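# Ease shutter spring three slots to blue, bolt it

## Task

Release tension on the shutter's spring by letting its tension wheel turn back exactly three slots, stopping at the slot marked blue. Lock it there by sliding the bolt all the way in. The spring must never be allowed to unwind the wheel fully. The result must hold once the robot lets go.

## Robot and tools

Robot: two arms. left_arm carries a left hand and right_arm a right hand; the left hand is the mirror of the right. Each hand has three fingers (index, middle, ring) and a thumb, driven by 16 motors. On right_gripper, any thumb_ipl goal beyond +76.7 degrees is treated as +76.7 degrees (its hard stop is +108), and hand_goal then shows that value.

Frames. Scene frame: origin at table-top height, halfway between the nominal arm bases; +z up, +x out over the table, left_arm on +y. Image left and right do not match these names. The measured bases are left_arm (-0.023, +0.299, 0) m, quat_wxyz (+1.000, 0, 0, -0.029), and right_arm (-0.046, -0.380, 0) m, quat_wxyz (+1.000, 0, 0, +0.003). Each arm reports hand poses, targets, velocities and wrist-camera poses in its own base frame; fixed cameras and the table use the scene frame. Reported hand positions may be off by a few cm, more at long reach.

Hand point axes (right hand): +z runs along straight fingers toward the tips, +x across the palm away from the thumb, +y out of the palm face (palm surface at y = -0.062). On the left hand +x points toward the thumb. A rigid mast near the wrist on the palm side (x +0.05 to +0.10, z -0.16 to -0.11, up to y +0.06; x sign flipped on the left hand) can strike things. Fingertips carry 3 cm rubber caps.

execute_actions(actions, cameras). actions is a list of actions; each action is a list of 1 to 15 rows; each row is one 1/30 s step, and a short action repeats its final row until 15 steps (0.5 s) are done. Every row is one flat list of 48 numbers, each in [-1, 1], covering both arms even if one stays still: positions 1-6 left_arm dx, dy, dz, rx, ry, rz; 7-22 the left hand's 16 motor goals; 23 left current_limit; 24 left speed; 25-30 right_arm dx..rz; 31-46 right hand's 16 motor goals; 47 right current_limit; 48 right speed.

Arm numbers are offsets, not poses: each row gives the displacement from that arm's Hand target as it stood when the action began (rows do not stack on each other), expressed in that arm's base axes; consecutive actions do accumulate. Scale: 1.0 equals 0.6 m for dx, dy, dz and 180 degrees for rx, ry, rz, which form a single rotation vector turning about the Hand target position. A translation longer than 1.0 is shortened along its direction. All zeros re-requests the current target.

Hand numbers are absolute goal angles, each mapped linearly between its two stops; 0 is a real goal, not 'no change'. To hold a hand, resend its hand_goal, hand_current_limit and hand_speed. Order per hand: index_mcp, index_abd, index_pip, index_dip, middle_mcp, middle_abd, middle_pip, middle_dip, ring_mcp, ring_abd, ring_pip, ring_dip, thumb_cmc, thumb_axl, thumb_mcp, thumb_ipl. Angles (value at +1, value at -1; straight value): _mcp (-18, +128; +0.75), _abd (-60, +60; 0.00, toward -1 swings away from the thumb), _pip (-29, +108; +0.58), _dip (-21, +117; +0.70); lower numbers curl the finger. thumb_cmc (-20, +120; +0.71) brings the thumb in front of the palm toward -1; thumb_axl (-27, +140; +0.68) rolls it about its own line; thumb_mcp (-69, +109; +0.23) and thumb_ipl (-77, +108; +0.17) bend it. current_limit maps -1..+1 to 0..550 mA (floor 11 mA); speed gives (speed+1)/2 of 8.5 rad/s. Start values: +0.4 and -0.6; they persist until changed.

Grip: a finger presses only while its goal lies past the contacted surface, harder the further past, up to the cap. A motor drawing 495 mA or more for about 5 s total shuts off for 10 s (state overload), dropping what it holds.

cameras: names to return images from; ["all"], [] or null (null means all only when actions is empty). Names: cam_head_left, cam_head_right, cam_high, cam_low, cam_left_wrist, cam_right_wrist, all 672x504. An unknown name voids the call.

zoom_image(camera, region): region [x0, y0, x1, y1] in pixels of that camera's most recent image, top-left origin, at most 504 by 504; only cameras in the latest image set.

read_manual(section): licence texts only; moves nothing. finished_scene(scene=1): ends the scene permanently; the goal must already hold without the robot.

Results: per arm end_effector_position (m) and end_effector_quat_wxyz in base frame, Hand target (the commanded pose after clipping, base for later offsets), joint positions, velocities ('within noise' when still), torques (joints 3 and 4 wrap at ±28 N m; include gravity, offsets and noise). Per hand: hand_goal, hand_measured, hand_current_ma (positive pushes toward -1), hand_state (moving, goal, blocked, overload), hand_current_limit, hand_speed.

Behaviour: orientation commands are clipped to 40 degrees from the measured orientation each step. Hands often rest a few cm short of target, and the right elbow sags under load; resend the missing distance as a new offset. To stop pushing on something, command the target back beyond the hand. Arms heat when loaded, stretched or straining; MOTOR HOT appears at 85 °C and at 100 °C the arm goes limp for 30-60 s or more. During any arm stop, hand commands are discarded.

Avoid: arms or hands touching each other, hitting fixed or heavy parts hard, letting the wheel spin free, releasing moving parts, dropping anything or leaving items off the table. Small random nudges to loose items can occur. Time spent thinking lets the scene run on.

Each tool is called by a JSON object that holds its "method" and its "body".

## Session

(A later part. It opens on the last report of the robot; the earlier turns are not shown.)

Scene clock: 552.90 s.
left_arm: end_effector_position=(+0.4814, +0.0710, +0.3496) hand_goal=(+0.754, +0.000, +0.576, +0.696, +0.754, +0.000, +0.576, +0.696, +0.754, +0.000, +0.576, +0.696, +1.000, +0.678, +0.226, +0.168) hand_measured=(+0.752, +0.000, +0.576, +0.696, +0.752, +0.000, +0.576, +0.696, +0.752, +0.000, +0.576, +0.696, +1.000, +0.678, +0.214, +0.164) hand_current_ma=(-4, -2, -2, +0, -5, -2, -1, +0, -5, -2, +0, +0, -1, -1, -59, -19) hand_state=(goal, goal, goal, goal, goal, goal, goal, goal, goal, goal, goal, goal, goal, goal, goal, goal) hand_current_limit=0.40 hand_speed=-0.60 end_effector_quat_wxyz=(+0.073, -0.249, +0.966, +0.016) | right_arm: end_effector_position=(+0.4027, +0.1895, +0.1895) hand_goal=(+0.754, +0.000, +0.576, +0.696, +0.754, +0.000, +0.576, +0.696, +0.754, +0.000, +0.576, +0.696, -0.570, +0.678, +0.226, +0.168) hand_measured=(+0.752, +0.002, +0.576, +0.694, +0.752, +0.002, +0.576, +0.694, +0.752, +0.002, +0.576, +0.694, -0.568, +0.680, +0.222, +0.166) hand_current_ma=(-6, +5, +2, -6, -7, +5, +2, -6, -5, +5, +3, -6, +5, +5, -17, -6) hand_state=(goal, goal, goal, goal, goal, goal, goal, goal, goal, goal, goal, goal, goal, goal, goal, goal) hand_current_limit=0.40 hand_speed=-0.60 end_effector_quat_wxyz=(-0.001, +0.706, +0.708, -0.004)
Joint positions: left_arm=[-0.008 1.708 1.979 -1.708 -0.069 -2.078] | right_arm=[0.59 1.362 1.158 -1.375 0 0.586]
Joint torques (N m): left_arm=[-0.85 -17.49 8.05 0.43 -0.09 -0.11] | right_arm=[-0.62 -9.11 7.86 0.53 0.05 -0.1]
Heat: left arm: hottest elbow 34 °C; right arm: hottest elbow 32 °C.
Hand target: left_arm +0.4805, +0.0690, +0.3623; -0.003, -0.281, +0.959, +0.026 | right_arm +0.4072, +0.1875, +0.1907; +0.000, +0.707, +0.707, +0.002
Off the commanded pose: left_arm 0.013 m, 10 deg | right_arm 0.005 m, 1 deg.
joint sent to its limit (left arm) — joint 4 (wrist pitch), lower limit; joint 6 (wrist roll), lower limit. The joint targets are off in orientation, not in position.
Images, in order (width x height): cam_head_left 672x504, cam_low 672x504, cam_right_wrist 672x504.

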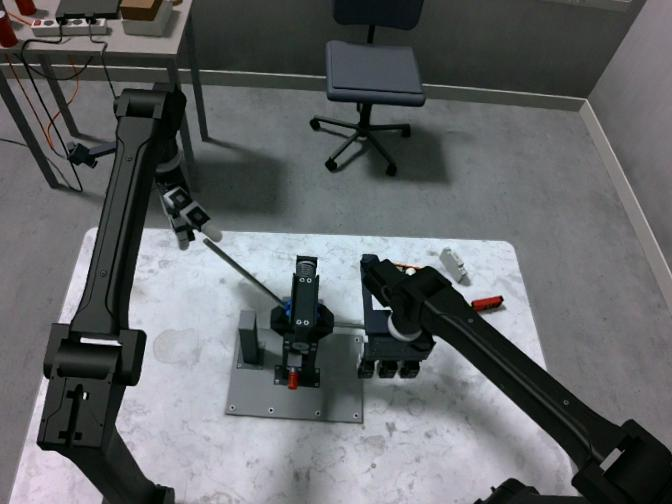

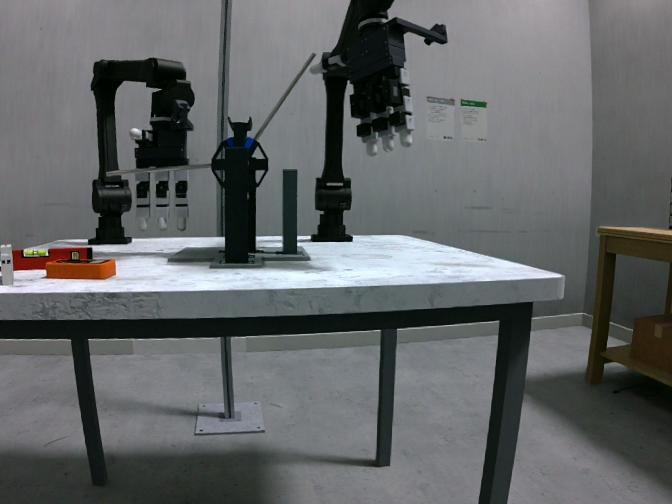

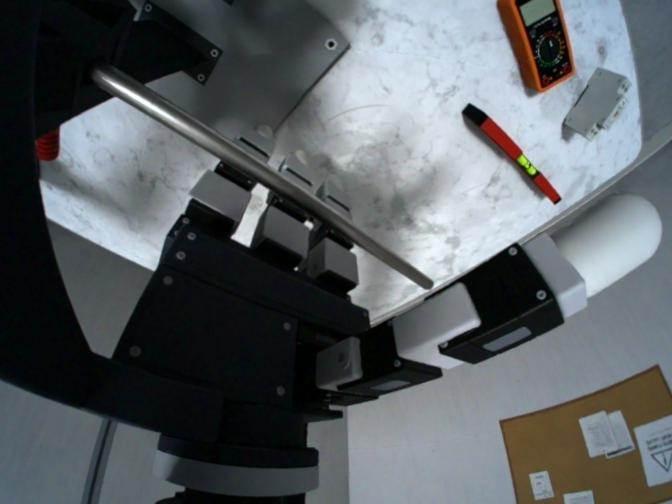

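{"method": "execute_actions", "body": {"actions": [[[0,0,0,0,0,0,0.754,0,0.576,0.696,0.754,0,0.576,0.696,0.754,0,0.576,0.696,1,0.678,0.226,0.168,0.4,-0.6,0,0,0,0,0,0,0.2,0,-0.45,0.1,0.2,0,-0.45,0.1,0.2,0,-0.45,0.1,-0.57,0.678,0.226,0.168,0.3,-0.6]],[[0,0,0,0,0,0,0.754,0,0.576,0.696,0.754,0,0.576,0.696,0.754,0,0.576,0.696,1,0.678,0.226,0.168,0.4,-0.6,0,0,0,0,0,0,0.2,0,-0.45,0.1,0.2,0,-0.45,0.1,0.2,0,-0.45,0.1,-0.57,0.678,0.226,0.168,0.3,-0.6]],[[0,0,0,0,0,0,0.754,0,0.576,0.696,0.754,0,0.576,0.696,0.754,0,0.576,0.696,1,0.678,0.226,0.168,0.4,-0.6,0,0,0,0,0,0,0.05,0,-0.9,-0.7,0.05,0,-0.9,-0.7,0.05,0,-0.9,-0.7,-0.57,0.678,0.226,0.168,0.3,-0.6]],[[0,0,0,0,0,0,0.754,0,0.576,0.696,0.754,0,0.576,0.696,0.754,0,0.576,0.696,1,0.678,0.226,0.168,0.4,-0.6,0,0,0,0,0,0,0.05,0,-0.9,-0.7,0.05,0,-0.9,-0.7,0.05,0,-0.9,-0.7,-0.57,0.678,0.226,0.168,0.3,-0.6]]], "cameras": ["cam_low","cam_right_wrist"]}}

{"method": "zoom_image", "body": {"camera": "cam_low", "region": [100, 90, 260, 250]}}

Scene clock: 569.13 s.
left_arm: end_effector_position=(+0.4814, +0.0710, +0.3496) hand_goal=(+0.754, +0.000, +0.576, +0.696, +0.754, +0.000, +0.576, +0.696, +0.754, +0.000, +0.576, +0.696, +1.000, +0.678, +0.226, +0.168) hand_measured=(+0.752, +0.000, +0.576, +0.696, +0.752, +0.000, +0.576, +0.696, +0.752, +0.000, +0.576, +0.696, +1.000, +0.678, +0.214, +0.164) hand_current_ma=(-4, -2, -2, +0, -5, -2, -1, +0, -5, -2, +0, +0, -1, -1, -59, -19) hand_state=(goal, goal, goal, goal, goal, goal, goal, goal, goal, goal, goal, goal, goal, goal, goal, goal) hand_current_limit=0.40 hand_speed=-0.60 end_effector_quat_wxyz=(+0.073, -0.249, +0.966, +0.016) | right_arm: end_effector_position=(+0.4087, +0.1880, +0.1965) hand_goal=(+0.050, +0.000, -0.900, -0.700, +0.050, +0.000, -0.900, -0.700, +0.050, +0.000, -0.900, -0.700, -0.570, +0.678, +0.226, +0.168) hand_measured=(+0.080, -0.002, -0.884, -0.668, +0.044, -0.002, -0.876, -0.656, +0.028, +0.002, -0.842, -0.644, -0.568, +0.680, +0.222, +0.166) hand_current_ma=(+133, -3, +61, +140, -22, -3, +99, +195, -98, +6, +259, +254, +5, +5, -17, -6) hand_state=(blocked, goal, goal, blocked, goal, goal, blocked, blocked, blocked, goal, blocked, blocked, goal, goal, goal, goal) hand_current_limit=0.30 hand_speed=-0.60 end_effector_quat_wxyz=(+0.002, +0.715, +0.699, +0.016)
Joint positions: left_arm=[-0.008 1.708 1.979 -1.708 -0.069 -2.078] | right_arm=[0.581 1.349 1.158 -1.348 -0.001 0.603]
Joint torques (N m): left_arm=[-0.32 -18.49 8.09 0.58 -0.12 -0.09] | right_arm=[-0.03 -8 7.94 -0.42 0.19 -0.26]
Heat: left arm: hottest elbow 34 °C; right arm: hottest elbow 32 °C.
Hand target: left_arm +0.4805, +0.0690, +0.3623; -0.003, -0.281, +0.959, +0.026 | right_arm +0.4073, +0.1874, +0.1908; +0.000, +0.707, +0.707, +0.002
Off the commanded pose: left_arm 0.013 m, 10 deg | right_arm 0.006 m, 2 deg.
joint sent to its limit (left arm) — joint 4 (wrist pitch), lower limit; joint 6 (wrist roll), lower limit. The joint targets are off in orientation, not in position.
Images, in order (width x height): cam_low 672x504, cam_right_wrist 672x504.

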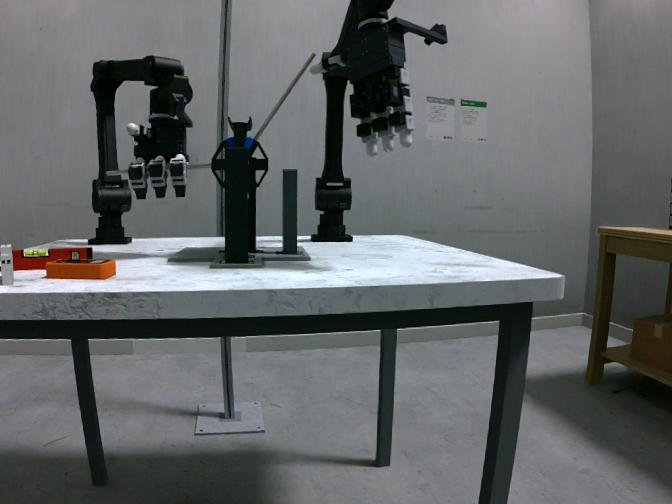

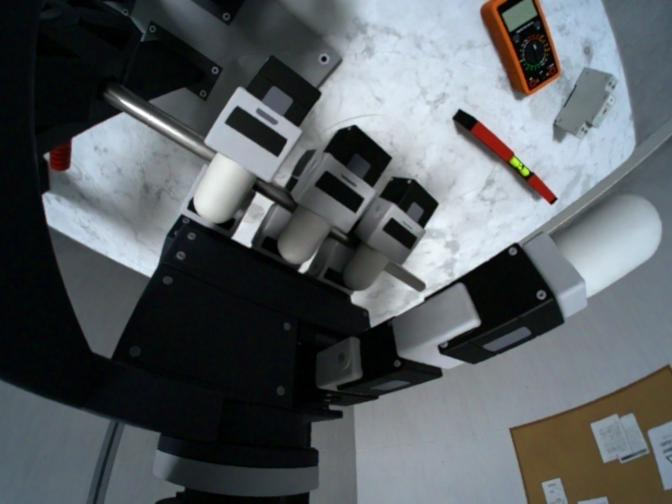

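Scaled by 3.150.

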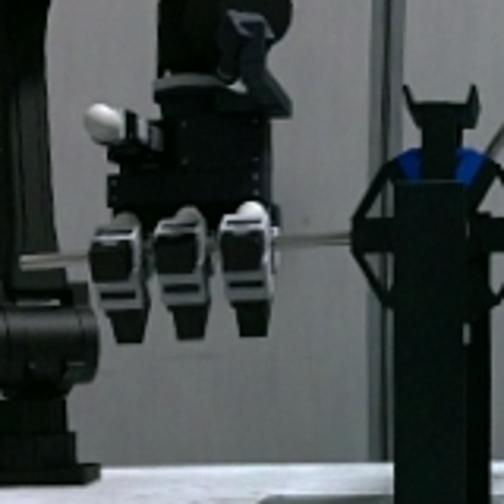

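{"method": "execute_actions", "body": {"actions": [[[0,0,0,0,0,0,0.754,0,0.576,0.696,0.754,0,0.576,0.696,0.754,0,0.576,0.696,1,0.678,0.226,0.168,0.4,-0.6,0,0,0,0,0,0,-0.05,0,-0.95,-0.85,-0.05,0,-0.95,-0.85,-0.05,0,-0.95,-0.85,-0.57,0.678,0.226,0.168,0.5,-0.6]],[[0,0,0,0,0,0,0.754,0,0.576,0.696,0.754,0,0.576,0.696,0.754,0,0.576,0.696,1,0.678,0.226,0.168,0.4,-0.6,0,-0.03,0,0,0,0,-0.05,0,-0.95,-0.85,-0.05,0,-0.95,-0.85,-0.05,0,-0.95,-0.85,-0.57,0.678,0.226,0.168,0.5,-0.6]],[[0,0,0,0,0,0,0.754,0,0.576,0.696,0.754,0,0.576,0.696,0.754,0,0.576,0.696,1,0.678,0.226,0.168,0.4,-0.6,0,-0.03,0,0,0,0,-0.05,0,-0.95,-0.85,-0.05,0,-0.95,-0.85,-0.05,0,-0.95,-0.85,-0.57,0.678,0.226,0.168,0.5,-0.6]]], "cameras": ["cam_low","cam_right_wrist"]}}

{"method": "zoom_image", "body": {"camera": "cam_low", "region": [100, 90, 260, 250]}}

Scene clock: 583.30 s.
left_arm: end_effector_position=(+0.4814, +0.0710, +0.3496) hand_goal=(+0.754, +0.000, +0.576, +0.696, +0.754, +0.000, +0.576, +0.696, +0.754, +0.000, +0.576, +0.696, +1.000, +0.678, +0.226, +0.168) hand_measured=(+0.752, +0.000, +0.576, +0.696, +0.752, +0.000, +0.576, +0.696, +0.752, +0.000, +0.576, +0.696, +1.000, +0.678, +0.214, +0.164) hand_current_ma=(-4, -2, -2, +0, -5, -2, -1, +0, -5, -2, +0, +0, -1, -1, -59, -19) hand_state=(goal, goal, goal, goal, goal, goal, goal, goal, goal, goal, goal, goal, goal, goal, goal, goal) hand_current_limit=0.40 hand_speed=-0.60 end_effector_quat_wxyz=(+0.073, -0.249, +0.966, +0.016) | right_arm: end_effector_position=(+0.4110, +0.1574, +0.1960) hand_goal=(-0.050, +0.000, -0.950, -0.850, -0.050, +0.000, -0.950, -0.850, -0.050, +0.000, -0.950, -0.850, -0.570, +0.678, +0.226, +0.168) hand_measured=(-0.020, -0.002, -0.894, -0.680, -0.034, -0.002, -0.886, -0.668, -0.058, +0.000, -0.860, -0.688, -0.570, +0.680, +0.222, +0.166) hand_current_ma=(+133, -4, +249, +413, +68, -8, +287, +412, -29, +3, +409, +412, +2, +5, -17, -6) hand_state=(blocked, goal, blocked, blocked, goal, goal, blocked, blocked, goal, goal, blocked, blocked, goal, goal, goal, goal) hand_current_limit=0.50 hand_speed=-0.60 end_effector_quat_wxyz=(+0.001, +0.711, +0.704, +0.013)
Joint positions: left_arm=[-0.008 1.708 1.979 -1.708 -0.069 -2.078] | right_arm=[0.505 1.315 1.126 -1.356 -0.006 0.515]
Joint torques (N m): left_arm=[-0.79 -17.96 7.99 0.59 -0.09 -0.11] | right_arm=[-0.44 -8.41 7.02 -0.2 0.32 -0.2]
Heat: left arm: hottest elbow 34 °C; right arm: hottest elbow 32 °C.
Hand target: left_arm +0.4805, +0.0690, +0.3623; -0.003, -0.281, +0.959, +0.026 | right_arm +0.4072, +0.1515, +0.1907; +0.000, +0.707, +0.707, +0.002
Off the commanded pose: left_arm 0.013 m, 10 deg | right_arm 0.009 m, 1 deg.
joint sent to its limit (left arm) — joint 4 (wrist pitch), lower limit; joint 6 (wrist roll), lower limit. The joint targets are off in orientation, not in position.
Images, in order (width x height): cam_low 672x504, cam_right_wrist 672x504.

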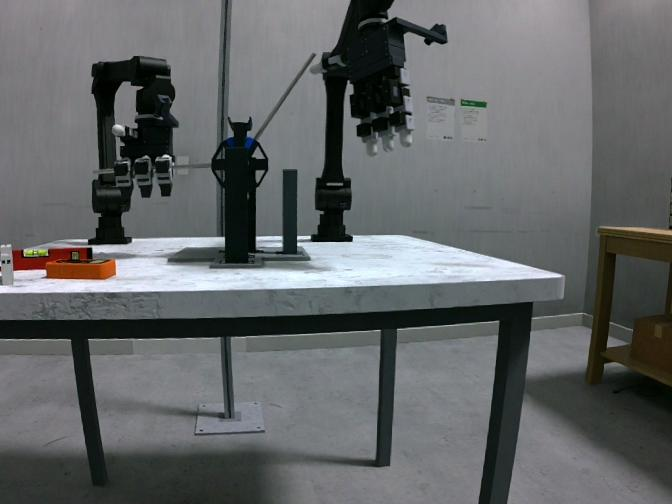

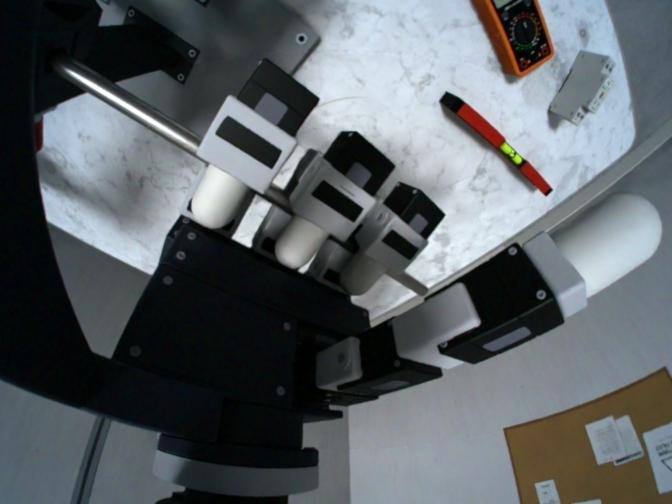

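Scaled by 3.150.

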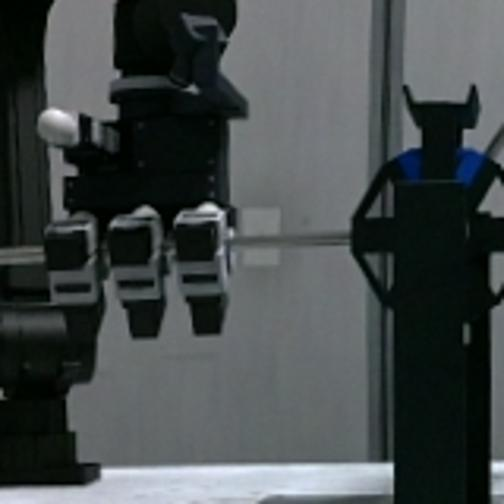

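{"method": "execute_actions", "body": {"actions": [[[0,0,0,0,0,0,0.754,0,0.576,0.696,0.754,0,0.576,0.696,0.754,0,0.576,0.696,1,0.678,0.226,0.168,0.4,-0.6,0,-0.05,0,0,0,0,-0.05,0,-0.95,-0.8,-0.05,0,-0.95,-0.8,-0.05,0,-0.95,-0.8,-0.57,0.678,0.226,0.168,0.5,-0.6]],[[0,0,0,0,0,0,0.754,0,0.576,0.696,0.754,0,0.576,0.696,0.754,0,0.576,0.696,1,0.678,0.226,0.168,0.4,-0.6,0,-0.05,0,0,0,0,-0.05,0,-0.95,-0.8,-0.05,0,-0.95,-0.8,-0.05,0,-0.95,-0.8,-0.57,0.678,0.226,0.168,0.5,-0.6]]], "cameras": ["cam_head_left","cam_right_wrist"]}}

{"method": "zoom_image", "body": {"camera": "cam_right_wrist", "region": [30, 0, 330, 200]}}

Scene clock: 591.37 s.
left_arm: end_effector_position=(+0.4814, +0.0710, +0.3496) hand_goal=(+0.754, +0.000, +0.576, +0.696, +0.754, +0.000, +0.576, +0.696, +0.754, +0.000, +0.576, +0.696, +1.000, +0.678, +0.226, +0.168) hand_measured=(+0.752, +0.000, +0.576, +0.696, +0.752, +0.000, +0.576, +0.696, +0.752, +0.000, +0.576, +0.696, +1.000, +0.678, +0.214, +0.164) hand_current_ma=(-4, -2, -2, +0, -5, -2, -1, +0, -5, -2, +0, +0, -1, -1, -59, -19) hand_state=(goal, goal, goal, goal, goal, goal, goal, goal, goal, goal, goal, goal, goal, goal, goal, goal) hand_current_limit=0.40 hand_speed=-0.60 end_effector_quat_wxyz=(+0.073, -0.249, +0.966, +0.016) | right_arm: end_effector_position=(+0.4090, +0.0925, +0.1863) hand_goal=(-0.050, +0.000, -0.950, -0.800, -0.050, +0.000, -0.950, -0.800, -0.050, +0.000, -0.950, -0.800, -0.570, +0.678, +0.226, +0.168) hand_measured=(-0.034, +0.002, -0.894, -0.680, -0.036, -0.002, -0.886, -0.670, -0.046, +0.000, -0.864, -0.688, -0.570, +0.680, +0.222, +0.166) hand_current_ma=(+66, +5, +249, +413, +62, -8, +286, +412, +19, +3, +394, +412, -3, +5, -17, -6) hand_state=(goal, goal, blocked, blocked, goal, goal, blocked, blocked, goal, goal, blocked, blocked, goal, goal, goal, goal) hand_current_limit=0.50 hand_speed=-0.60 end_effector_quat_wxyz=(-0.001, +0.709, +0.705, -0.002)
Joint positions: left_arm=[-0.008 1.708 1.979 -1.708 -0.069 -2.078] | right_arm=[0.344 1.261 1.056 -1.37 0.001 0.35]
Joint torques (N m): left_arm=[-0.44 -17.49 7.99 0.53 -0.11 -0.13] | right_arm=[-0.09 -8.47 7.73 0.06 0.05 -0.11]
Heat: left arm: hottest elbow 34 °C; right arm: hottest elbow 32 °C.
Hand target: left_arm +0.4805, +0.0690, +0.3623; -0.003, -0.281, +0.959, +0.026 | right_arm +0.4072, +0.0914, +0.1905; +0.000, +0.707, +0.707, +0.002
Off the commanded pose: left_arm 0.013 m, 10 deg | right_arm 0.005 m, 1 deg.
joint sent to its limit (left arm) — joint 4 (wrist pitch), lower limit; joint 6 (wrist roll), lower limit. The joint targets are off in orientation, not in position.
Images, in order (width x height): cam_head_left 672x504, cam_right_wrist 672x504.

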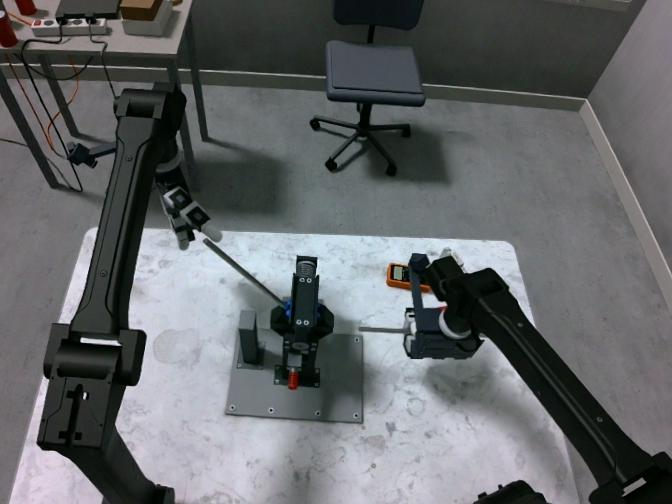

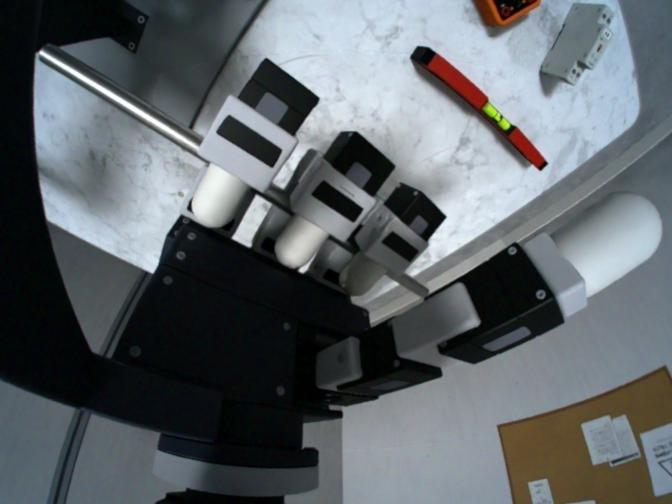

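Scaled by 1.680 from the camera's 672x504 image, which has a finer 960x720 frame.

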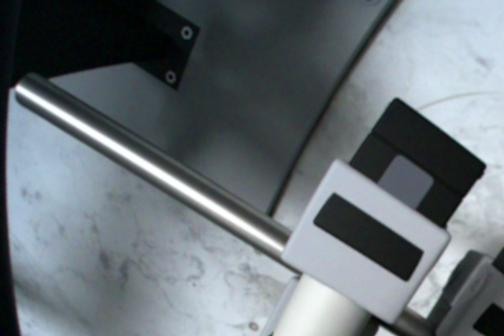

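{"method": "execute_actions", "body": {"actions": [[[0,0,0,0,0,0,0.754,0,0.576,0.696,0.754,0,0.576,0.696,0.754,0,0.576,0.696,1,0.678,0.226,0.168,0.4,-0.6,0,-0.03,-0.06,0,0,0,-0.05,0,-0.95,-0.8,-0.05,0,-0.95,-0.8,-0.05,0,-0.95,-0.8,-0.57,0.678,0.226,0.168,0.4,-0.6]],[[0,0,0,0,0,0,0.754,0,0.576,0.696,0.754,0,0.576,0.696,0.754,0,0.576,0.696,1,0.678,0.226,0.168,0.4,-0.6,0,-0.03,-0.07,0,0,0,-0.05,0,-0.95,-0.8,-0.05,0,-0.95,-0.8,-0.05,0,-0.95,-0.8,-0.57,0.678,0.226,0.168,0.4,-0.6]],[[0,0,0,0,0,0,0.754,0,0.576,0.696,0.754,0,0.576,0.696,0.754,0,0.576,0.696,1,0.678,0.226,0.168,0.4,-0.6,0,0,-0.07,0,0,0,-0.05,0,-0.95,-0.8,-0.05,0,-0.95,-0.8,-0.05,0,-0.95,-0.8,-0.57,0.678,0.226,0.168,0.4,-0.6]]], "cameras": ["cam_low","cam_right_wrist"]}}

{"method": "zoom_image", "body": {"camera": "cam_low", "region": [50, 130, 250, 290]}}

Scene clock: 613.80 s.
left_arm: end_effector_position=(+0.4814, +0.0710, +0.3496) hand_goal=(+0.754, +0.000, +0.576, +0.696, +0.754, +0.000, +0.576, +0.696, +0.754, +0.000, +0.576, +0.696, +1.000, +0.678, +0.226, +0.168) hand_measured=(+0.752, +0.000, +0.576, +0.696, +0.752, +0.000, +0.576, +0.696, +0.752, +0.000, +0.576, +0.696, +1.000, +0.678, +0.214, +0.164) hand_current_ma=(-4, -2, -2, +0, -5, -2, -1, +0, -5, -2, +0, +0, -1, -1, -59, -19) hand_state=(goal, goal, goal, goal, goal, goal, goal, goal, goal, goal, goal, goal, goal, goal, goal, goal) hand_current_limit=0.40 hand_speed=-0.60 end_effector_quat_wxyz=(+0.073, -0.249, +0.966, +0.016) | right_arm: end_effector_position=(+0.4014, +0.0564, +0.0651) hand_goal=(-0.050, +0.000, -0.950, -0.800, -0.050, +0.000, -0.950, -0.800, -0.050, +0.000, -0.950, -0.800, -0.570, +0.678, +0.226, +0.168) hand_measured=(-0.036, +0.002, -0.894, -0.680, -0.036, -0.002, -0.886, -0.670, -0.044, +0.000, -0.864, -0.688, -0.570, +0.680, +0.222, +0.166) hand_current_ma=(+58, +5, +249, +385, +62, -8, +283, +385, +23, +3, +385, +385, -3, +5, -17, -6) hand_state=(goal, goal, blocked, blocked, goal, goal, blocked, blocked, goal, goal, blocked, blocked, goal, goal, goal, goal) hand_current_limit=0.40 hand_speed=-0.60 end_effector_quat_wxyz=(-0.006, +0.707, +0.707, -0.009)
Joint positions: left_arm=[-0.008 1.708 1.979 -1.708 -0.069 -2.078] | right_arm=[0.246 1.354 0.801 -1.04 -0.001 0.247]
Joint torques (N m): left_arm=[-0.44 -17.79 8.2 0.58 -0.08 -0.11] | right_arm=[-0.44 -8.59 6.91 0.83 0.05 -0.11]
Heat: left arm: hottest elbow 34 °C; right arm: hottest elbow 31 °C.
Hand target: left_arm +0.4805, +0.0690, +0.3623; -0.003, -0.281, +0.959, +0.026 | right_arm +0.4071, +0.0555, +0.0706; +0.000, +0.707, +0.707, +0.002
Off the commanded pose: left_arm 0.013 m, 10 deg | right_arm 0.008 m, 1 deg.
joint sent to its limit (left arm) — joint 4 (wrist pitch), lower limit; joint 6 (wrist roll), lower limit. The joint targets are off in orientation, not in position.
Images, in order (width x height): cam_low 672x504, cam_right_wrist 672x504.

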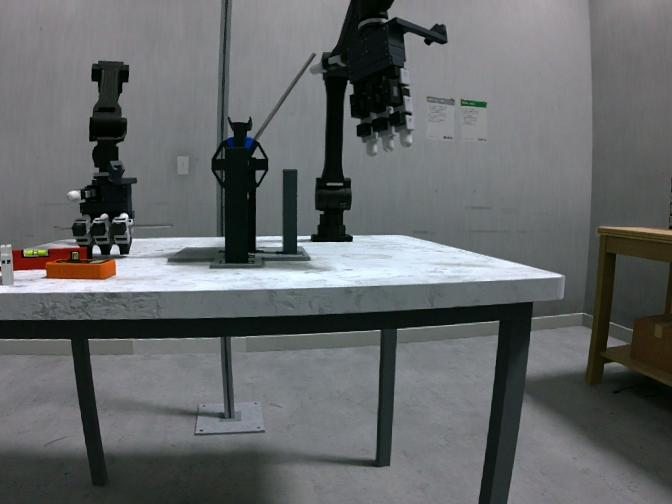

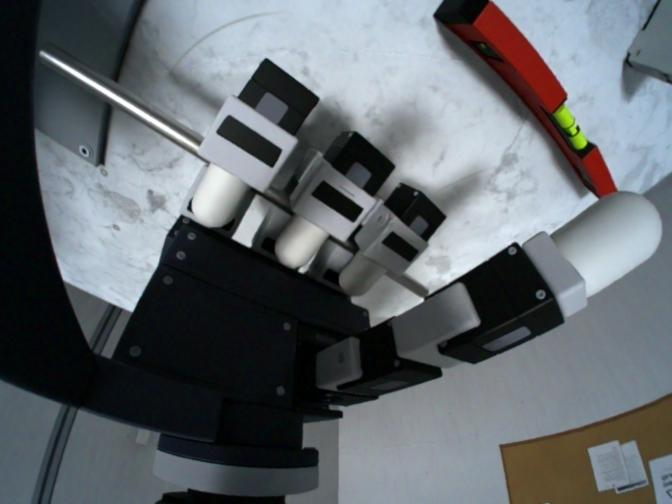

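Scaled by 2.520.

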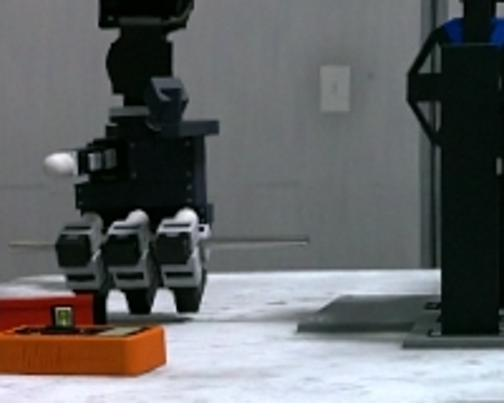

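{"method": "execute_actions", "body": {"actions": [[[0,0,0,0,0,0,0.754,0,0.576,0.696,0.754,0,0.576,0.696,0.754,0,0.576,0.696,1,0.678,0.226,0.168,0.4,-0.6,0,-0.03,-0.03,0,0,0,-0.05,0,-0.95,-0.8,-0.05,0,-0.95,-0.8,-0.05,0,-0.95,-0.8,-0.57,0.678,0.226,0.168,0.4,-0.6]],[[0,0,0,0,0,0,0.754,0,0.576,0.696,0.754,0,0.576,0.696,0.754,0,0.576,0.696,1,0.678,0.226,0.168,0.4,-0.6,0,0,0,0,0,0,-0.27,0,-0.5,-0.3,-0.27,0,-0.5,-0.3,-0.27,0,-0.5,-0.3,-0.57,0.678,0.226,0.168,0.2,-0.8]],[[0,0,0,0,0,0,0.754,0,0.576,0.696,0.754,0,0.576,0.696,0.754,0,0.576,0.696,1,0.678,0.226,0.168,0.4,-0.6,0,0,0,0,0,0,-0.34,0,-0.2,-0.17,-0.34,0,-0.2,-0.17,-0.34,0,-0.2,-0.17,-0.57,0.678,0.226,0.168,0.2,-0.8]],[[0,0,0,0,0,0,0.754,0,0.576,0.696,0.754,0,0.576,0.696,0.754,0,0.576,0.696,1,0.678,0.226,0.168,0.4,-0.6,0,0,0,0,0,0,-0.34,0,-0.2,-0.17,-0.34,0,-0.2,-0.17,-0.34,0,-0.2,-0.17,-0.57,0.678,0.226,0.168,0.2,-0.8]]], "cameras": ["cam_low","cam_right_wrist"]}}

{"method": "zoom_image", "body": {"camera": "cam_low", "region": [50, 130, 250, 290]}}

Scene clock: 647.20 s.
left_arm: end_effector_position=(+0.4814, +0.0710, +0.3496) hand_goal=(+0.754, +0.000, +0.576, +0.696, +0.754, +0.000, +0.576, +0.696, +0.754, +0.000, +0.576, +0.696, +1.000, +0.678, +0.226, +0.168) hand_measured=(+0.752, +0.000, +0.576, +0.696, +0.752, +0.000, +0.576, +0.696, +0.752, +0.000, +0.576, +0.696, +1.000, +0.678, +0.214, +0.164) hand_current_ma=(-4, -2, -2, +0, -5, -2, -1, +0, -5, -2, +0, +0, -1, -1, -59, -19) hand_state=(goal, goal, goal, goal, goal, goal, goal, goal, goal, goal, goal, goal, goal, goal, goal, goal) hand_current_limit=0.40 hand_speed=-0.60 end_effector_quat_wxyz=(+0.073, -0.249, +0.966, +0.016) | right_arm: end_effector_position=(+0.4059, +0.0406, +0.0557) hand_goal=(-0.340, +0.000, -0.200, -0.170, -0.340, +0.000, -0.200, -0.170, -0.340, +0.000, -0.200, -0.170, -0.570, +0.678, +0.226, +0.168) hand_measured=(-0.314, +0.002, -0.200, -0.172, -0.312, -0.002, -0.200, -0.172, -0.310, +0.002, -0.200, -0.174, -0.570, +0.680, +0.222, +0.166) hand_current_ma=(+116, +7, -3, -10, +127, -7, -2, -10, +134, +5, -3, -11, -2, +5, -18, -6) hand_state=(blocked, goal, goal, goal, blocked, goal, goal, goal, blocked, goal, goal, goal, goal, goal, goal, goal) hand_current_limit=0.20 hand_speed=-0.80 end_effector_quat_wxyz=(+0.000, +0.706, +0.708, +0.000)
Joint positions: left_arm=[-0.008 1.708 1.979 -1.708 -0.069 -2.078] | right_arm=[0.195 1.36 0.772 -0.983 -0.001 0.193]
Joint torques (N m): left_arm=[-0.85 -17.79 8.05 0.29 -0.08 -0.12] | right_arm=[-0.62 -7 6.35 0.94 0.03 -0.11]
Heat: left arm: hottest elbow 34 °C; right arm: hottest elbow 31 °C.
Hand target: left_arm +0.4805, +0.0690, +0.3623; -0.003, -0.281, +0.959, +0.026 | right_arm +0.4071, +0.0375, +0.0526; +0.000, +0.707, +0.707, +0.002
Off the commanded pose: left_arm 0.013 m, 10 deg | right_arm 0.005 m, 0 deg.
joint sent to its limit (left arm) — joint 4 (wrist pitch), lower limit; joint 6 (wrist roll), lower limit. The joint targets are off in orientation, not in position.
Images, in order (width x height): cam_low 672x504, cam_right_wrist 672x504.

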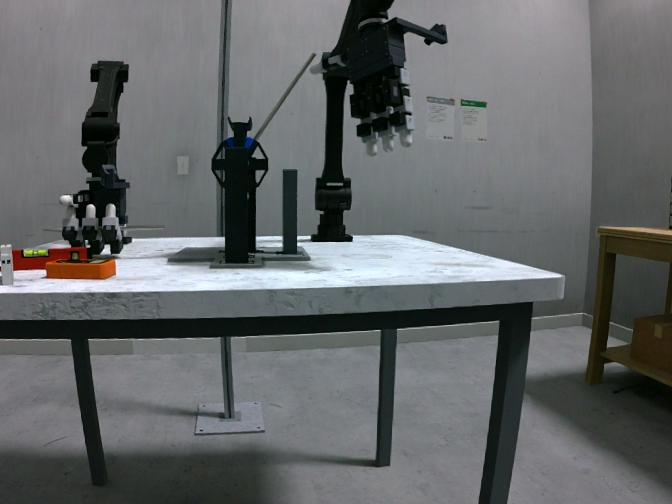

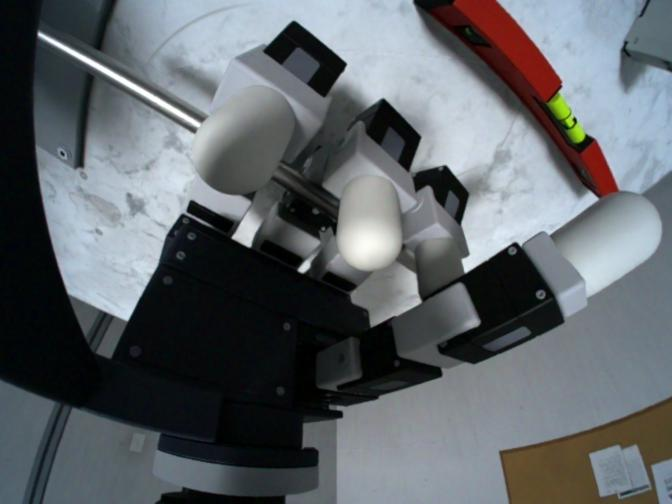

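Scaled by 2.520.

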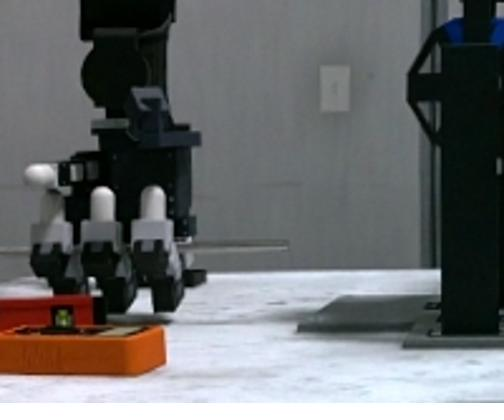

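{"method": "execute_actions", "body": {"actions": [[[0,0,0,0,0,0,0.754,0,0.576,0.696,0.754,0,0.576,0.696,0.754,0,0.576,0.696,1,0.678,0.226,0.168,0.4,-0.6,0,0,-0.01,0,0,0,-0.42,0,0.0,-0.17,-0.42,0,0.0,-0.17,-0.42,0,0.0,-0.17,-0.57,0.678,0.226,0.168,0.2,-0.85]],[[0,0,0,0,0,0,0.754,0,0.576,0.696,0.754,0,0.576,0.696,0.754,0,0.576,0.696,1,0.678,0.226,0.168,0.4,-0.6,0,0,-0.02,0,0,0,-0.42,0,0.3,-0.17,-0.42,0,0.3,-0.17,-0.42,0,0.3,-0.17,-0.57,0.678,0.226,0.168,0.2,-0.85]],[[0,0,0,0,0,0,0.754,0,0.576,0.696,0.754,0,0.576,0.696,0.754,0,0.576,0.696,1,0.678,0.226,0.168,0.4,-0.6,0,0,0,0,0,0,-0.42,0,0.4,-0.17,-0.42,0,0.4,-0.17,-0.42,0,0.4,-0.17,-0.57,0.678,0.226,0.168,0.2,-0.85]]], "cameras": ["cam_low","cam_right_wrist"]}}

{"method": "zoom_image", "body": {"camera": "cam_low", "region": [50, 180, 250, 290]}}

Scene clock: 656.07 s.
left_arm: end_effector_position=(+0.4814, +0.0710, +0.3496) hand_goal=(+0.754, +0.000, +0.576, +0.696, +0.754, +0.000, +0.576, +0.696, +0.754, +0.000, +0.576, +0.696, +1.000, +0.678, +0.226, +0.168) hand_measured=(+0.752, +0.000, +0.576, +0.696, +0.752, +0.000, +0.576, +0.696, +0.752, +0.000, +0.576, +0.696, +1.000, +0.678, +0.214, +0.164) hand_current_ma=(-4, -2, -2, +0, -5, -2, -1, +0, -5, -2, +0, +0, -1, -1, -59, -19) hand_state=(goal, goal, goal, goal, goal, goal, goal, goal, goal, goal, goal, goal, goal, goal, goal, goal) hand_current_limit=0.40 hand_speed=-0.60 end_effector_quat_wxyz=(+0.073, -0.249, +0.966, +0.016) | right_arm: end_effector_position=(+0.4065, +0.0407, +0.0386) hand_goal=(-0.420, +0.000, +0.400, -0.170, -0.420, +0.000, +0.400, -0.170, -0.420, +0.000, +0.400, -0.170, -0.570, +0.678, +0.226, +0.168) hand_measured=(-0.406, +0.002, +0.400, -0.172, -0.400, -0.002, +0.400, -0.172, -0.394, +0.002, +0.400, -0.172, -0.570, +0.680, +0.224, +0.166) hand_current_ma=(+64, +7, -1, -9, +91, -7, -1, -9, +114, +5, -1, -10, -2, +6, -12, -6) hand_state=(goal, goal, goal, goal, blocked, goal, goal, goal, blocked, goal, goal, goal, goal, goal, goal, goal) hand_current_limit=0.20 hand_speed=-0.85 end_effector_quat_wxyz=(+0.000, +0.706, +0.708, +0.001)
Joint positions: left_arm=[-0.008 1.708 1.979 -1.708 -0.069 -2.078] | right_arm=[0.195 1.393 0.75 -0.926 -0.001 0.192]
Joint torques (N m): left_arm=[-1.03 -18.02 8.05 0.51 -0.13 -0.13] | right_arm=[-0.62 -7.18 6.01 1.05 0.03 -0.11]
Heat: left arm: hottest elbow 34 °C; right arm: hottest elbow 31 °C.
Hand target: left_arm +0.4805, +0.0690, +0.3623; -0.003, -0.281, +0.959, +0.026 | right_arm +0.4073, +0.0375, +0.0347; +0.000, +0.707, +0.707, +0.002
Off the commanded pose: left_arm 0.013 m, 10 deg | right_arm 0.005 m, 0 deg.
joint sent to its limit (left arm) — joint 4 (wrist pitch), lower limit; joint 6 (wrist roll), lower limit. The joint targets are off in orientation, not in position.
Images, in order (width x height): cam_low 672x504, cam_right_wrist 672x504.

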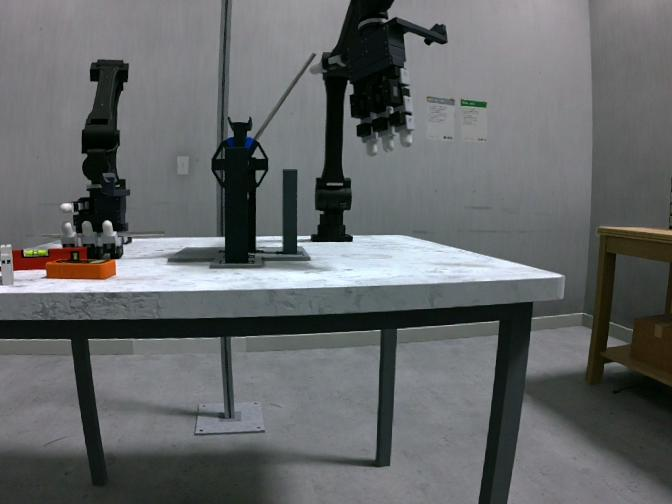

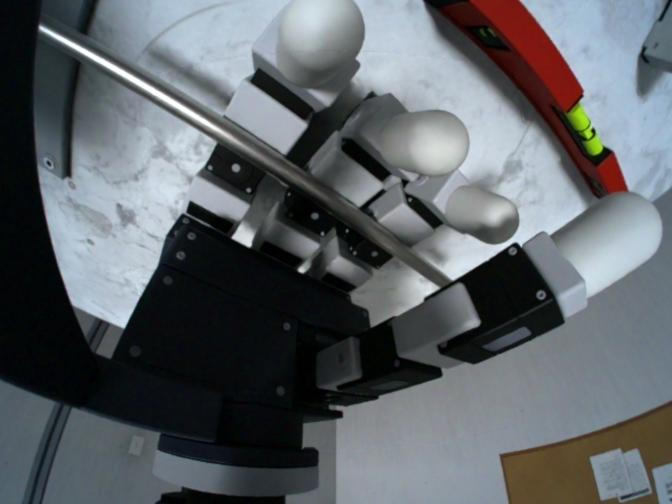

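Scaled by 2.520.

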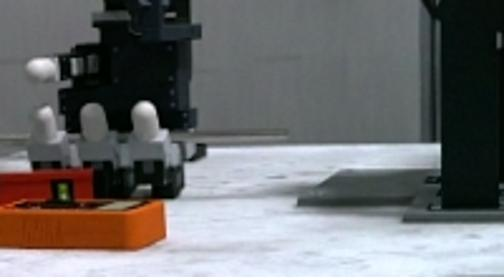

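{"method": "execute_actions", "body": {"actions": [[[0,0,0,0,0,0,0.754,0,0.576,0.696,0.754,0,0.576,0.696,0.754,0,0.576,0.696,1,0.678,0.226,0.168,0.4,-0.6,0.02,0,-0.01,0,0,0,-0.38,0,0.5,-0.46,-0.38,0,0.5,-0.46,-0.38,0,0.5,-0.46,-0.57,0.678,0.226,0.168,0.2,-0.85]],[[0,0,0,0,0,0,0.754,0,0.576,0.696,0.754,0,0.576,0.696,0.754,0,0.576,0.696,1,0.678,0.226,0.168,0.4,-0.6,0,0,0,0,0,0,-0.34,0,0.57,-0.46,-0.34,0,0.57,-0.46,-0.34,0,0.57,-0.46,-0.57,0.678,0.226,0.168,0.2,-0.85]],[[0,0,0,0,0,0,0.754,0,0.576,0.696,0.754,0,0.576,0.696,0.754,0,0.576,0.696,1,0.678,0.226,0.168,0.4,-0.6,0,0,0,0,0,0,-0.30,0,0.57,-0.46,-0.30,0,0.57,-0.46,-0.30,0,0.57,-0.46,-0.57,0.678,0.226,0.168,0.2,-0.85]]], "cameras": ["cam_low","cam_right_wrist"]}}

{"method": "zoom_image", "body": {"camera": "cam_low", "region": [50, 180, 250, 290]}}

Scene clock: 674.80 s.
left_arm: end_effector_position=(+0.4814, +0.0710, +0.3496) hand_goal=(+0.754, +0.000, +0.576, +0.696, +0.754, +0.000, +0.576, +0.696, +0.754, +0.000, +0.576, +0.696, +1.000, +0.678, +0.226, +0.168) hand_measured=(+0.752, +0.000, +0.576, +0.696, +0.752, +0.000, +0.576, +0.696, +0.752, +0.000, +0.576, +0.696, +1.000, +0.678, +0.214, +0.164) hand_current_ma=(-4, -2, -2, +0, -5, -2, -1, +0, -5, -2, +0, +0, -1, -1, -59, -19) hand_state=(goal, goal, goal, goal, goal, goal, goal, goal, goal, goal, goal, goal, goal, goal, goal, goal) hand_current_limit=0.40 hand_speed=-0.60 end_effector_quat_wxyz=(+0.073, -0.249, +0.966, +0.016) | right_arm: end_effector_position=(+0.4146, +0.0412, +0.0413) hand_goal=(-0.300, +0.000, +0.570, -0.460, -0.300, +0.000, +0.570, -0.460, -0.300, +0.000, +0.570, -0.460, -0.570, +0.678, +0.226, +0.168) hand_measured=(-0.338, +0.002, +0.572, -0.458, -0.332, -0.002, +0.572, -0.454, -0.326, +0.002, +0.572, -0.456, -0.570, +0.680, +0.224, +0.166) hand_current_ma=(-179, +7, +5, +11, -147, -6, +9, +19, -113, +5, +10, +18, -2, +6, -12, -6) hand_state=(blocked, goal, goal, goal, blocked, goal, goal, goal, blocked, goal, goal, goal, goal, goal, goal, goal) hand_current_limit=0.20 hand_speed=-0.85 end_effector_quat_wxyz=(+0.007, +0.706, +0.708, +0.008)
Joint positions: left_arm=[-0.008 1.708 1.979 -1.708 -0.069 -2.078] | right_arm=[0.193 1.399 0.759 -0.909 0.002 0.189]
Joint torques (N m): left_arm=[-1.44 -17.85 7.97 0.57 -0.09 -0.13] | right_arm=[-1.03 -4.66 6.99 1.14 -0.06 -0.13]
Heat: left arm: hottest elbow 34 °C; right arm: hottest elbow 30 °C.
Hand target: left_arm +0.4805, +0.0690, +0.3623; -0.003, -0.281, +0.959, +0.026 | right_arm +0.4191, +0.0374, +0.0286; +0.000, +0.707, +0.707, +0.002
Off the commanded pose: left_arm 0.013 m, 10 deg | right_arm 0.014 m, 1 deg.
joint sent to its limit (left arm) — joint 4 (wrist pitch), lower limit; joint 6 (wrist roll), lower limit. The joint targets are off in orientation, not in position.
Images, in order (width x height): cam_low 672x504, cam_right_wrist 672x504.

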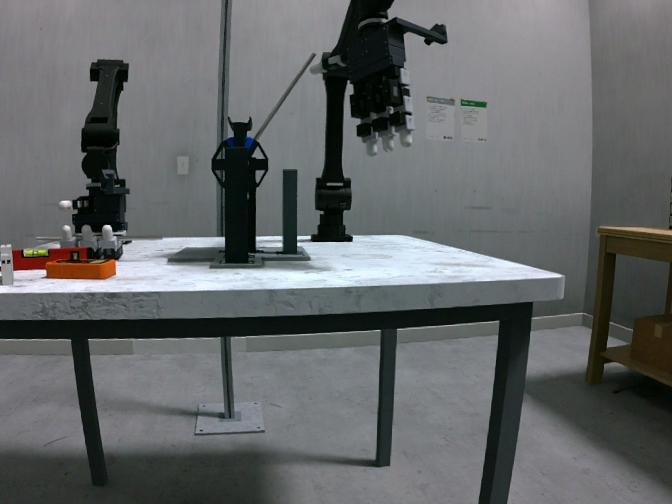

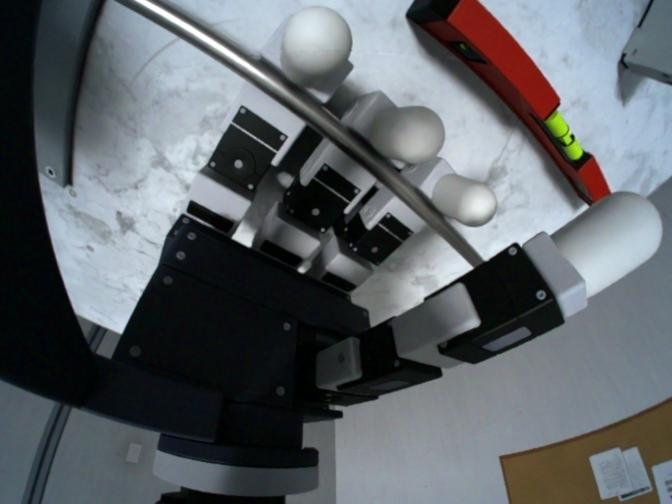

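Scaled by 2.520.

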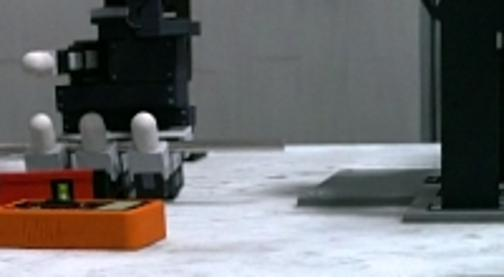

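{"method": "execute_actions", "body": {"actions": [[[0,0,0,0,0,0,0.754,0,0.576,0.696,0.754,0,0.576,0.696,0.754,0,0.576,0.696,1,0.678,0.226,0.168,0.4,-0.6,0,0,0.01,0,0,0,-0.32,0,0.57,0.2,-0.32,0,0.57,0.2,-0.32,0,0.57,0.2,-0.57,0.678,0.226,0.168,0.2,-0.85]],[[0,0,0,0,0,0,0.754,0,0.576,0.696,0.754,0,0.576,0.696,0.754,0,0.576,0.696,1,0.678,0.226,0.168,0.4,-0.6,0,0,0,0,0,0,-0.30,0,0.57,0.5,-0.30,0,0.57,0.5,-0.30,0,0.57,0.5,-0.57,0.678,0.226,0.168,0.2,-0.85]],[[0,0,0,0,0,0,0.754,0,0.576,0.696,0.754,0,0.576,0.696,0.754,0,0.576,0.696,1,0.678,0.226,0.168,0.4,-0.6,0,0,0,0,0,0,-0.28,0,0.57,0.8,-0.28,0,0.57,0.8,-0.28,0,0.57,0.8,-0.57,0.678,0.226,0.168,0.2,-0.85]]], "cameras": ["cam_low","cam_right_wrist"]}}

Scene clock: 682.87 s.
left_arm: end_effector_position=(+0.4814, +0.0710, +0.3496) hand_goal=(+0.754, +0.000, +0.576, +0.696, +0.754, +0.000, +0.576, +0.696, +0.754, +0.000, +0.576, +0.696, +1.000, +0.678, +0.226, +0.168) hand_measured=(+0.752, +0.000, +0.576, +0.696, +0.752, +0.000, +0.576, +0.696, +0.752, +0.000, +0.576, +0.696, +1.000, +0.678, +0.214, +0.164) hand_current_ma=(-4, -2, -2, +0, -5, -2, -1, +0, -5, -2, +0, +0, -1, -1, -59, -19) hand_state=(goal, goal, goal, goal, goal, goal, goal, goal, goal, goal, goal, goal, goal, goal, goal, goal) hand_current_limit=0.40 hand_speed=-0.60 end_effector_quat_wxyz=(+0.073, -0.249, +0.966, +0.016) | right_arm: end_effector_position=(+0.4165, +0.0416, +0.0440) hand_goal=(-0.280, +0.000, +0.570, +0.800, -0.280, +0.000, +0.570, +0.800, -0.280, +0.000, +0.570, +0.800, -0.570, +0.678, +0.226, +0.168) hand_measured=(-0.308, +0.002, +0.574, +0.798, -0.300, -0.002, +0.576, +0.798, -0.292, +0.002, +0.578, +0.798, -0.570, +0.680, +0.224, +0.166) hand_current_ma=(-126, +7, +15, -8, -89, -6, +25, -8, -52, +5, +31, -9, -2, +6, -12, -6) hand_state=(blocked, goal, goal, goal, blocked, goal, goal, goal, goal, goal, goal, goal, goal, goal, goal, goal) hand_current_limit=0.20 hand_speed=-0.85 end_effector_quat_wxyz=(+0.009, +0.706, +0.709, +0.011)
Joint positions: left_arm=[-0.008 1.708 1.979 -1.708 -0.069 -2.078] | right_arm=[0.193 1.396 0.762 -0.909 0.002 0.189]
Joint torques (N m): left_arm=[-0.91 -18.2 8.16 0.54 -0.11 -0.11] | right_arm=[-0.97 -5.3 7.38 0.29 -0.07 -0.13]
Heat: left arm: hottest elbow 34 °C; right arm: hottest elbow 30 °C.
Hand target: left_arm +0.4805, +0.0690, +0.3623; -0.003, -0.281, +0.959, +0.026 | right_arm +0.4192, +0.0374, +0.0347; +0.000, +0.707, +0.707, +0.002
Off the commanded pose: left_arm 0.013 m, 10 deg | right_arm 0.011 m, 1 deg.
joint sent to its limit (left arm) — joint 4 (wrist pitch), lower limit; joint 6 (wrist roll), lower limit. The joint targets are off in orientation, not in position.
Images, in order (width x height): cam_low 672x504, cam_right_wrist 672x504.

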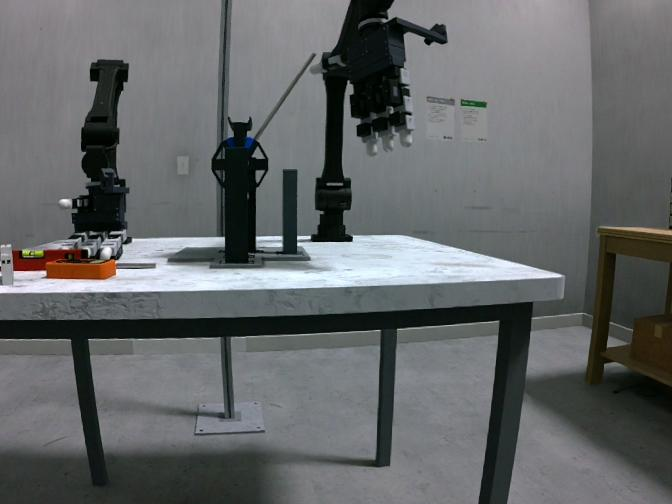

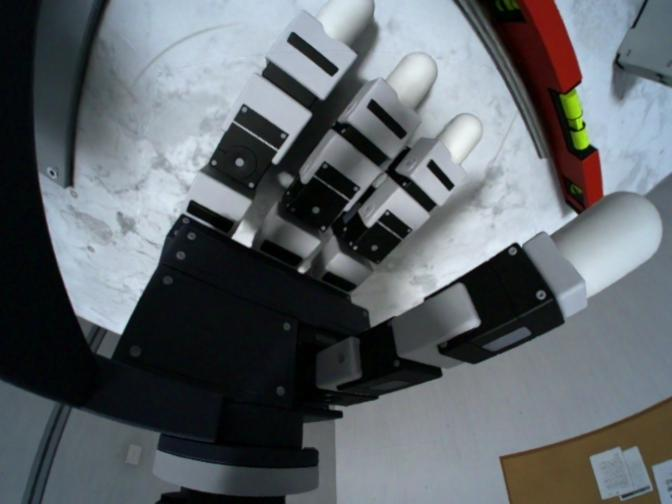

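{"method": "execute_actions", "body": {"actions": [[[0,0.08,0.04,0,0,-0.1,0.754,0,0.576,0.696,0.754,0,0.576,0.696,0.754,0,0.576,0.696,0.9,0.678,0.226,0.168,0.4,-0.6,-0.02,0,0.09,0,0,0,0,0,0.57,0.7,0,0,0.57,0.7,0,0,0.57,0.7,-0.57,0.678,0.226,0.168,0.3,-0.7]],[[-0.02,0.08,0.04,0,0,-0.15,0.754,0,0.576,0.696,0.754,0,0.576,0.696,0.754,0,0.576,0.696,0.714,0.678,0.226,0.168,0.4,-0.6,-0.05,0,0.09,0,0,0,0.479,0,-0.08,-0.03,0.754,0,0.576,0.696,0.754,0,0.576,0.696,-0.5,0.678,0.226,-0.48,0.4,-0.6]],[[-0.02,0.06,0.02,0,0,-0.18,0.754,0,0.576,0.696,0.754,0,0.576,0.696,0.754,0,0.576,0.696,0.714,0.678,0.226,0.168,0.4,-0.6,-0.1,0,0.09,0,0,0,0.479,0,-0.08,-0.03,0.754,0,0.576,0.696,0.754,0,0.576,0.696,-0.5,0.678,0.226,-0.48,0.4,-0.6]],[[-0.02,0.04,0,0,0,-0.18,0.754,0,0.576,0.696,0.754,0,0.576,0.696,0.754,0,0.576,0.696,0.714,0.678,0.226,0.168,0.4,-0.6,-0.1,0.05,0.05,0,0,0,0.479,0,-0.08,-0.03,0.754,0,0.576,0.696,0.754,0,0.576,0.696,-0.5,0.678,0.226,-0.48,0.4,-0.6]],[[0,0,0,0,0,-0.18,0.754,0,0.576,0.696,0.754,0,0.576,0.696,0.754,0,0.576,0.696,0.714,0.678,0.226,0.168,0.4,-0.6,-0.1,0.08,0,0,0,0,0.479,0,-0.08,-0.03,0.754,0,0.576,0.696,0.754,0,0.576,0.696,-0.5,0.678,0.226,-0.48,0.4,-0.6]],[[0,0,0,0,0,-0.18,0.754,0,0.576,0.696,0.754,0,0.576,0.696,0.754,0,0.576,0.696,0.714,0.678,0.226,0.168,0.4,-0.6,-0.05,0.08,0,0.055,0,0,0.479,0,-0.08,-0.03,0.754,0,0.576,0.696,0.754,0,0.576,0.696,-0.5,0.678,0.226,-0.48,0.4,-0.6]]], "cameras": ["cam_head_left","cam_low","cam_right_wrist"]}}

Scene clock: 729.20 s.
left_arm: end_effector_position=(+0.4388, +0.2263, +0.4012) hand_goal=(+0.754, +0.000, +0.576, +0.696, +0.754, +0.000, +0.576, +0.696, +0.754, +0.000, +0.576, +0.696, +0.714, +0.678, +0.226, +0.168) hand_measured=(+0.756, -0.002, +0.576, +0.696, +0.756, -0.002, +0.576, +0.696, +0.754, -0.002, +0.576, +0.696, +0.716, +0.678, +0.218, +0.166) hand_current_ma=(+5, -3, +0, +0, +3, -4, -1, +0, -2, -5, -3, +0, +8, -1, -37, -14) hand_state=(goal, goal, goal, goal, goal, goal, goal, goal, goal, goal, goal, goal, goal, goal, goal, goal) hand_current_limit=0.40 hand_speed=-0.60 end_effector_quat_wxyz=(+0.021, +0.932, +0.347, +0.099) | right_arm: end_effector_position=(+0.1657, +0.1575, +0.2211) hand_goal=(+0.480, +0.000, -0.080, -0.030, +0.754, +0.000, +0.576, +0.696, +0.754, +0.000, +0.576, +0.696, -0.500, +0.678, +0.226, -0.480) hand_measured=(+0.484, +0.002, -0.076, -0.026, +0.752, +0.002, +0.574, +0.698, +0.752, +0.002, +0.574, +0.698, -0.498, +0.680, +0.222, -0.478) hand_current_ma=(+12, +7, +17, +12, -10, +6, -5, +8, -9, +6, -5, +9, +6, +5, -16, +6) hand_state=(goal, goal, goal, goal, goal, goal, goal, goal, goal, goal, goal, goal, goal, goal, goal, goal) hand_current_limit=0.40 hand_speed=-0.60 end_effector_quat_wxyz=(-0.059, +0.705, +0.705, +0.052)
Joint positions: left_arm=[0.684 1.473 1.785 -1.707 0.103 1.533] | right_arm=[1.08 0.725 0.824 -1.534 -0.081 1.086]
Joint torques (N m): left_arm=[-1.73 -13.1 10.39 0.73 0.11 0.07] | right_arm=[0.85 0.03 8.98 1.01 0.12 0.03]
Heat: left arm: hottest elbow 34 °C; right arm: hottest elbow 30 °C.
Hand target: left_arm +0.4444, +0.2250, +0.4224; +0.026, +0.945, +0.326, +0.004 | right_arm +0.1672, +0.1634, +0.2266; -0.061, +0.704, +0.704, +0.063
Off the commanded pose: left_arm 0.022 m, 11 deg | right_arm 0.008 m, 1 deg.
joint sent to its limit (left arm) — joint 4 (wrist pitch), lower limit. The joint targets are off in orientation, not in position.
Images, in order (width x height): cam_head_left 672x504, cam_low 672x504, cam_right_wrist 672x504.

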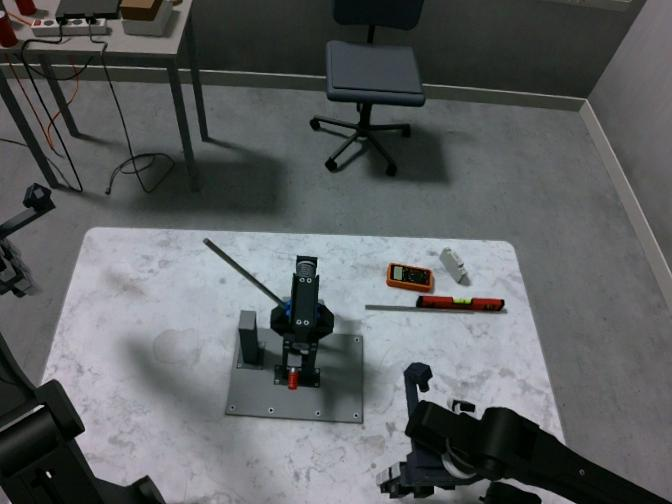

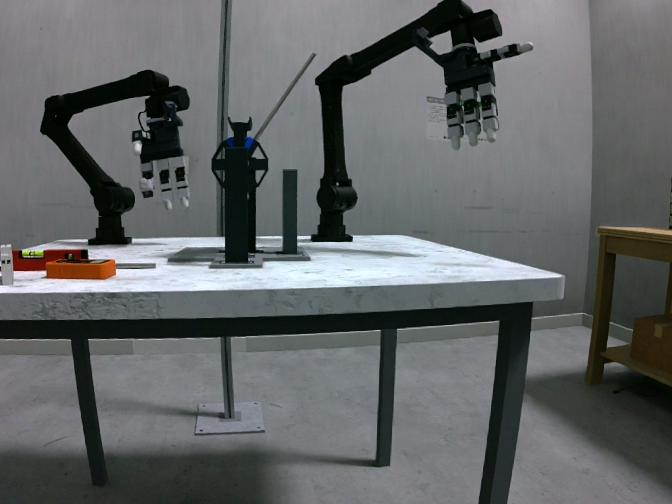

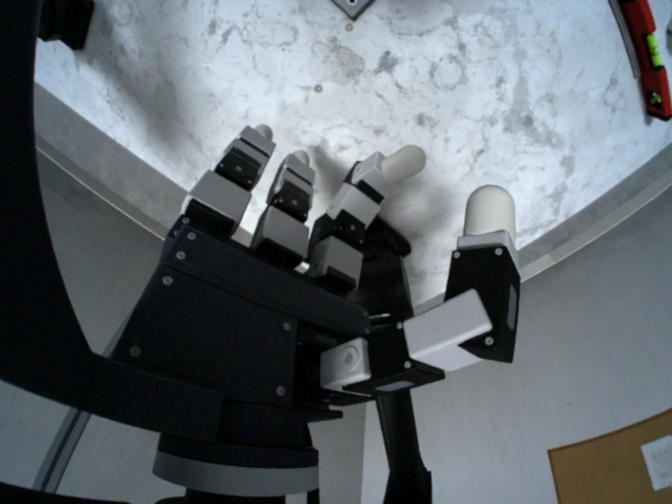

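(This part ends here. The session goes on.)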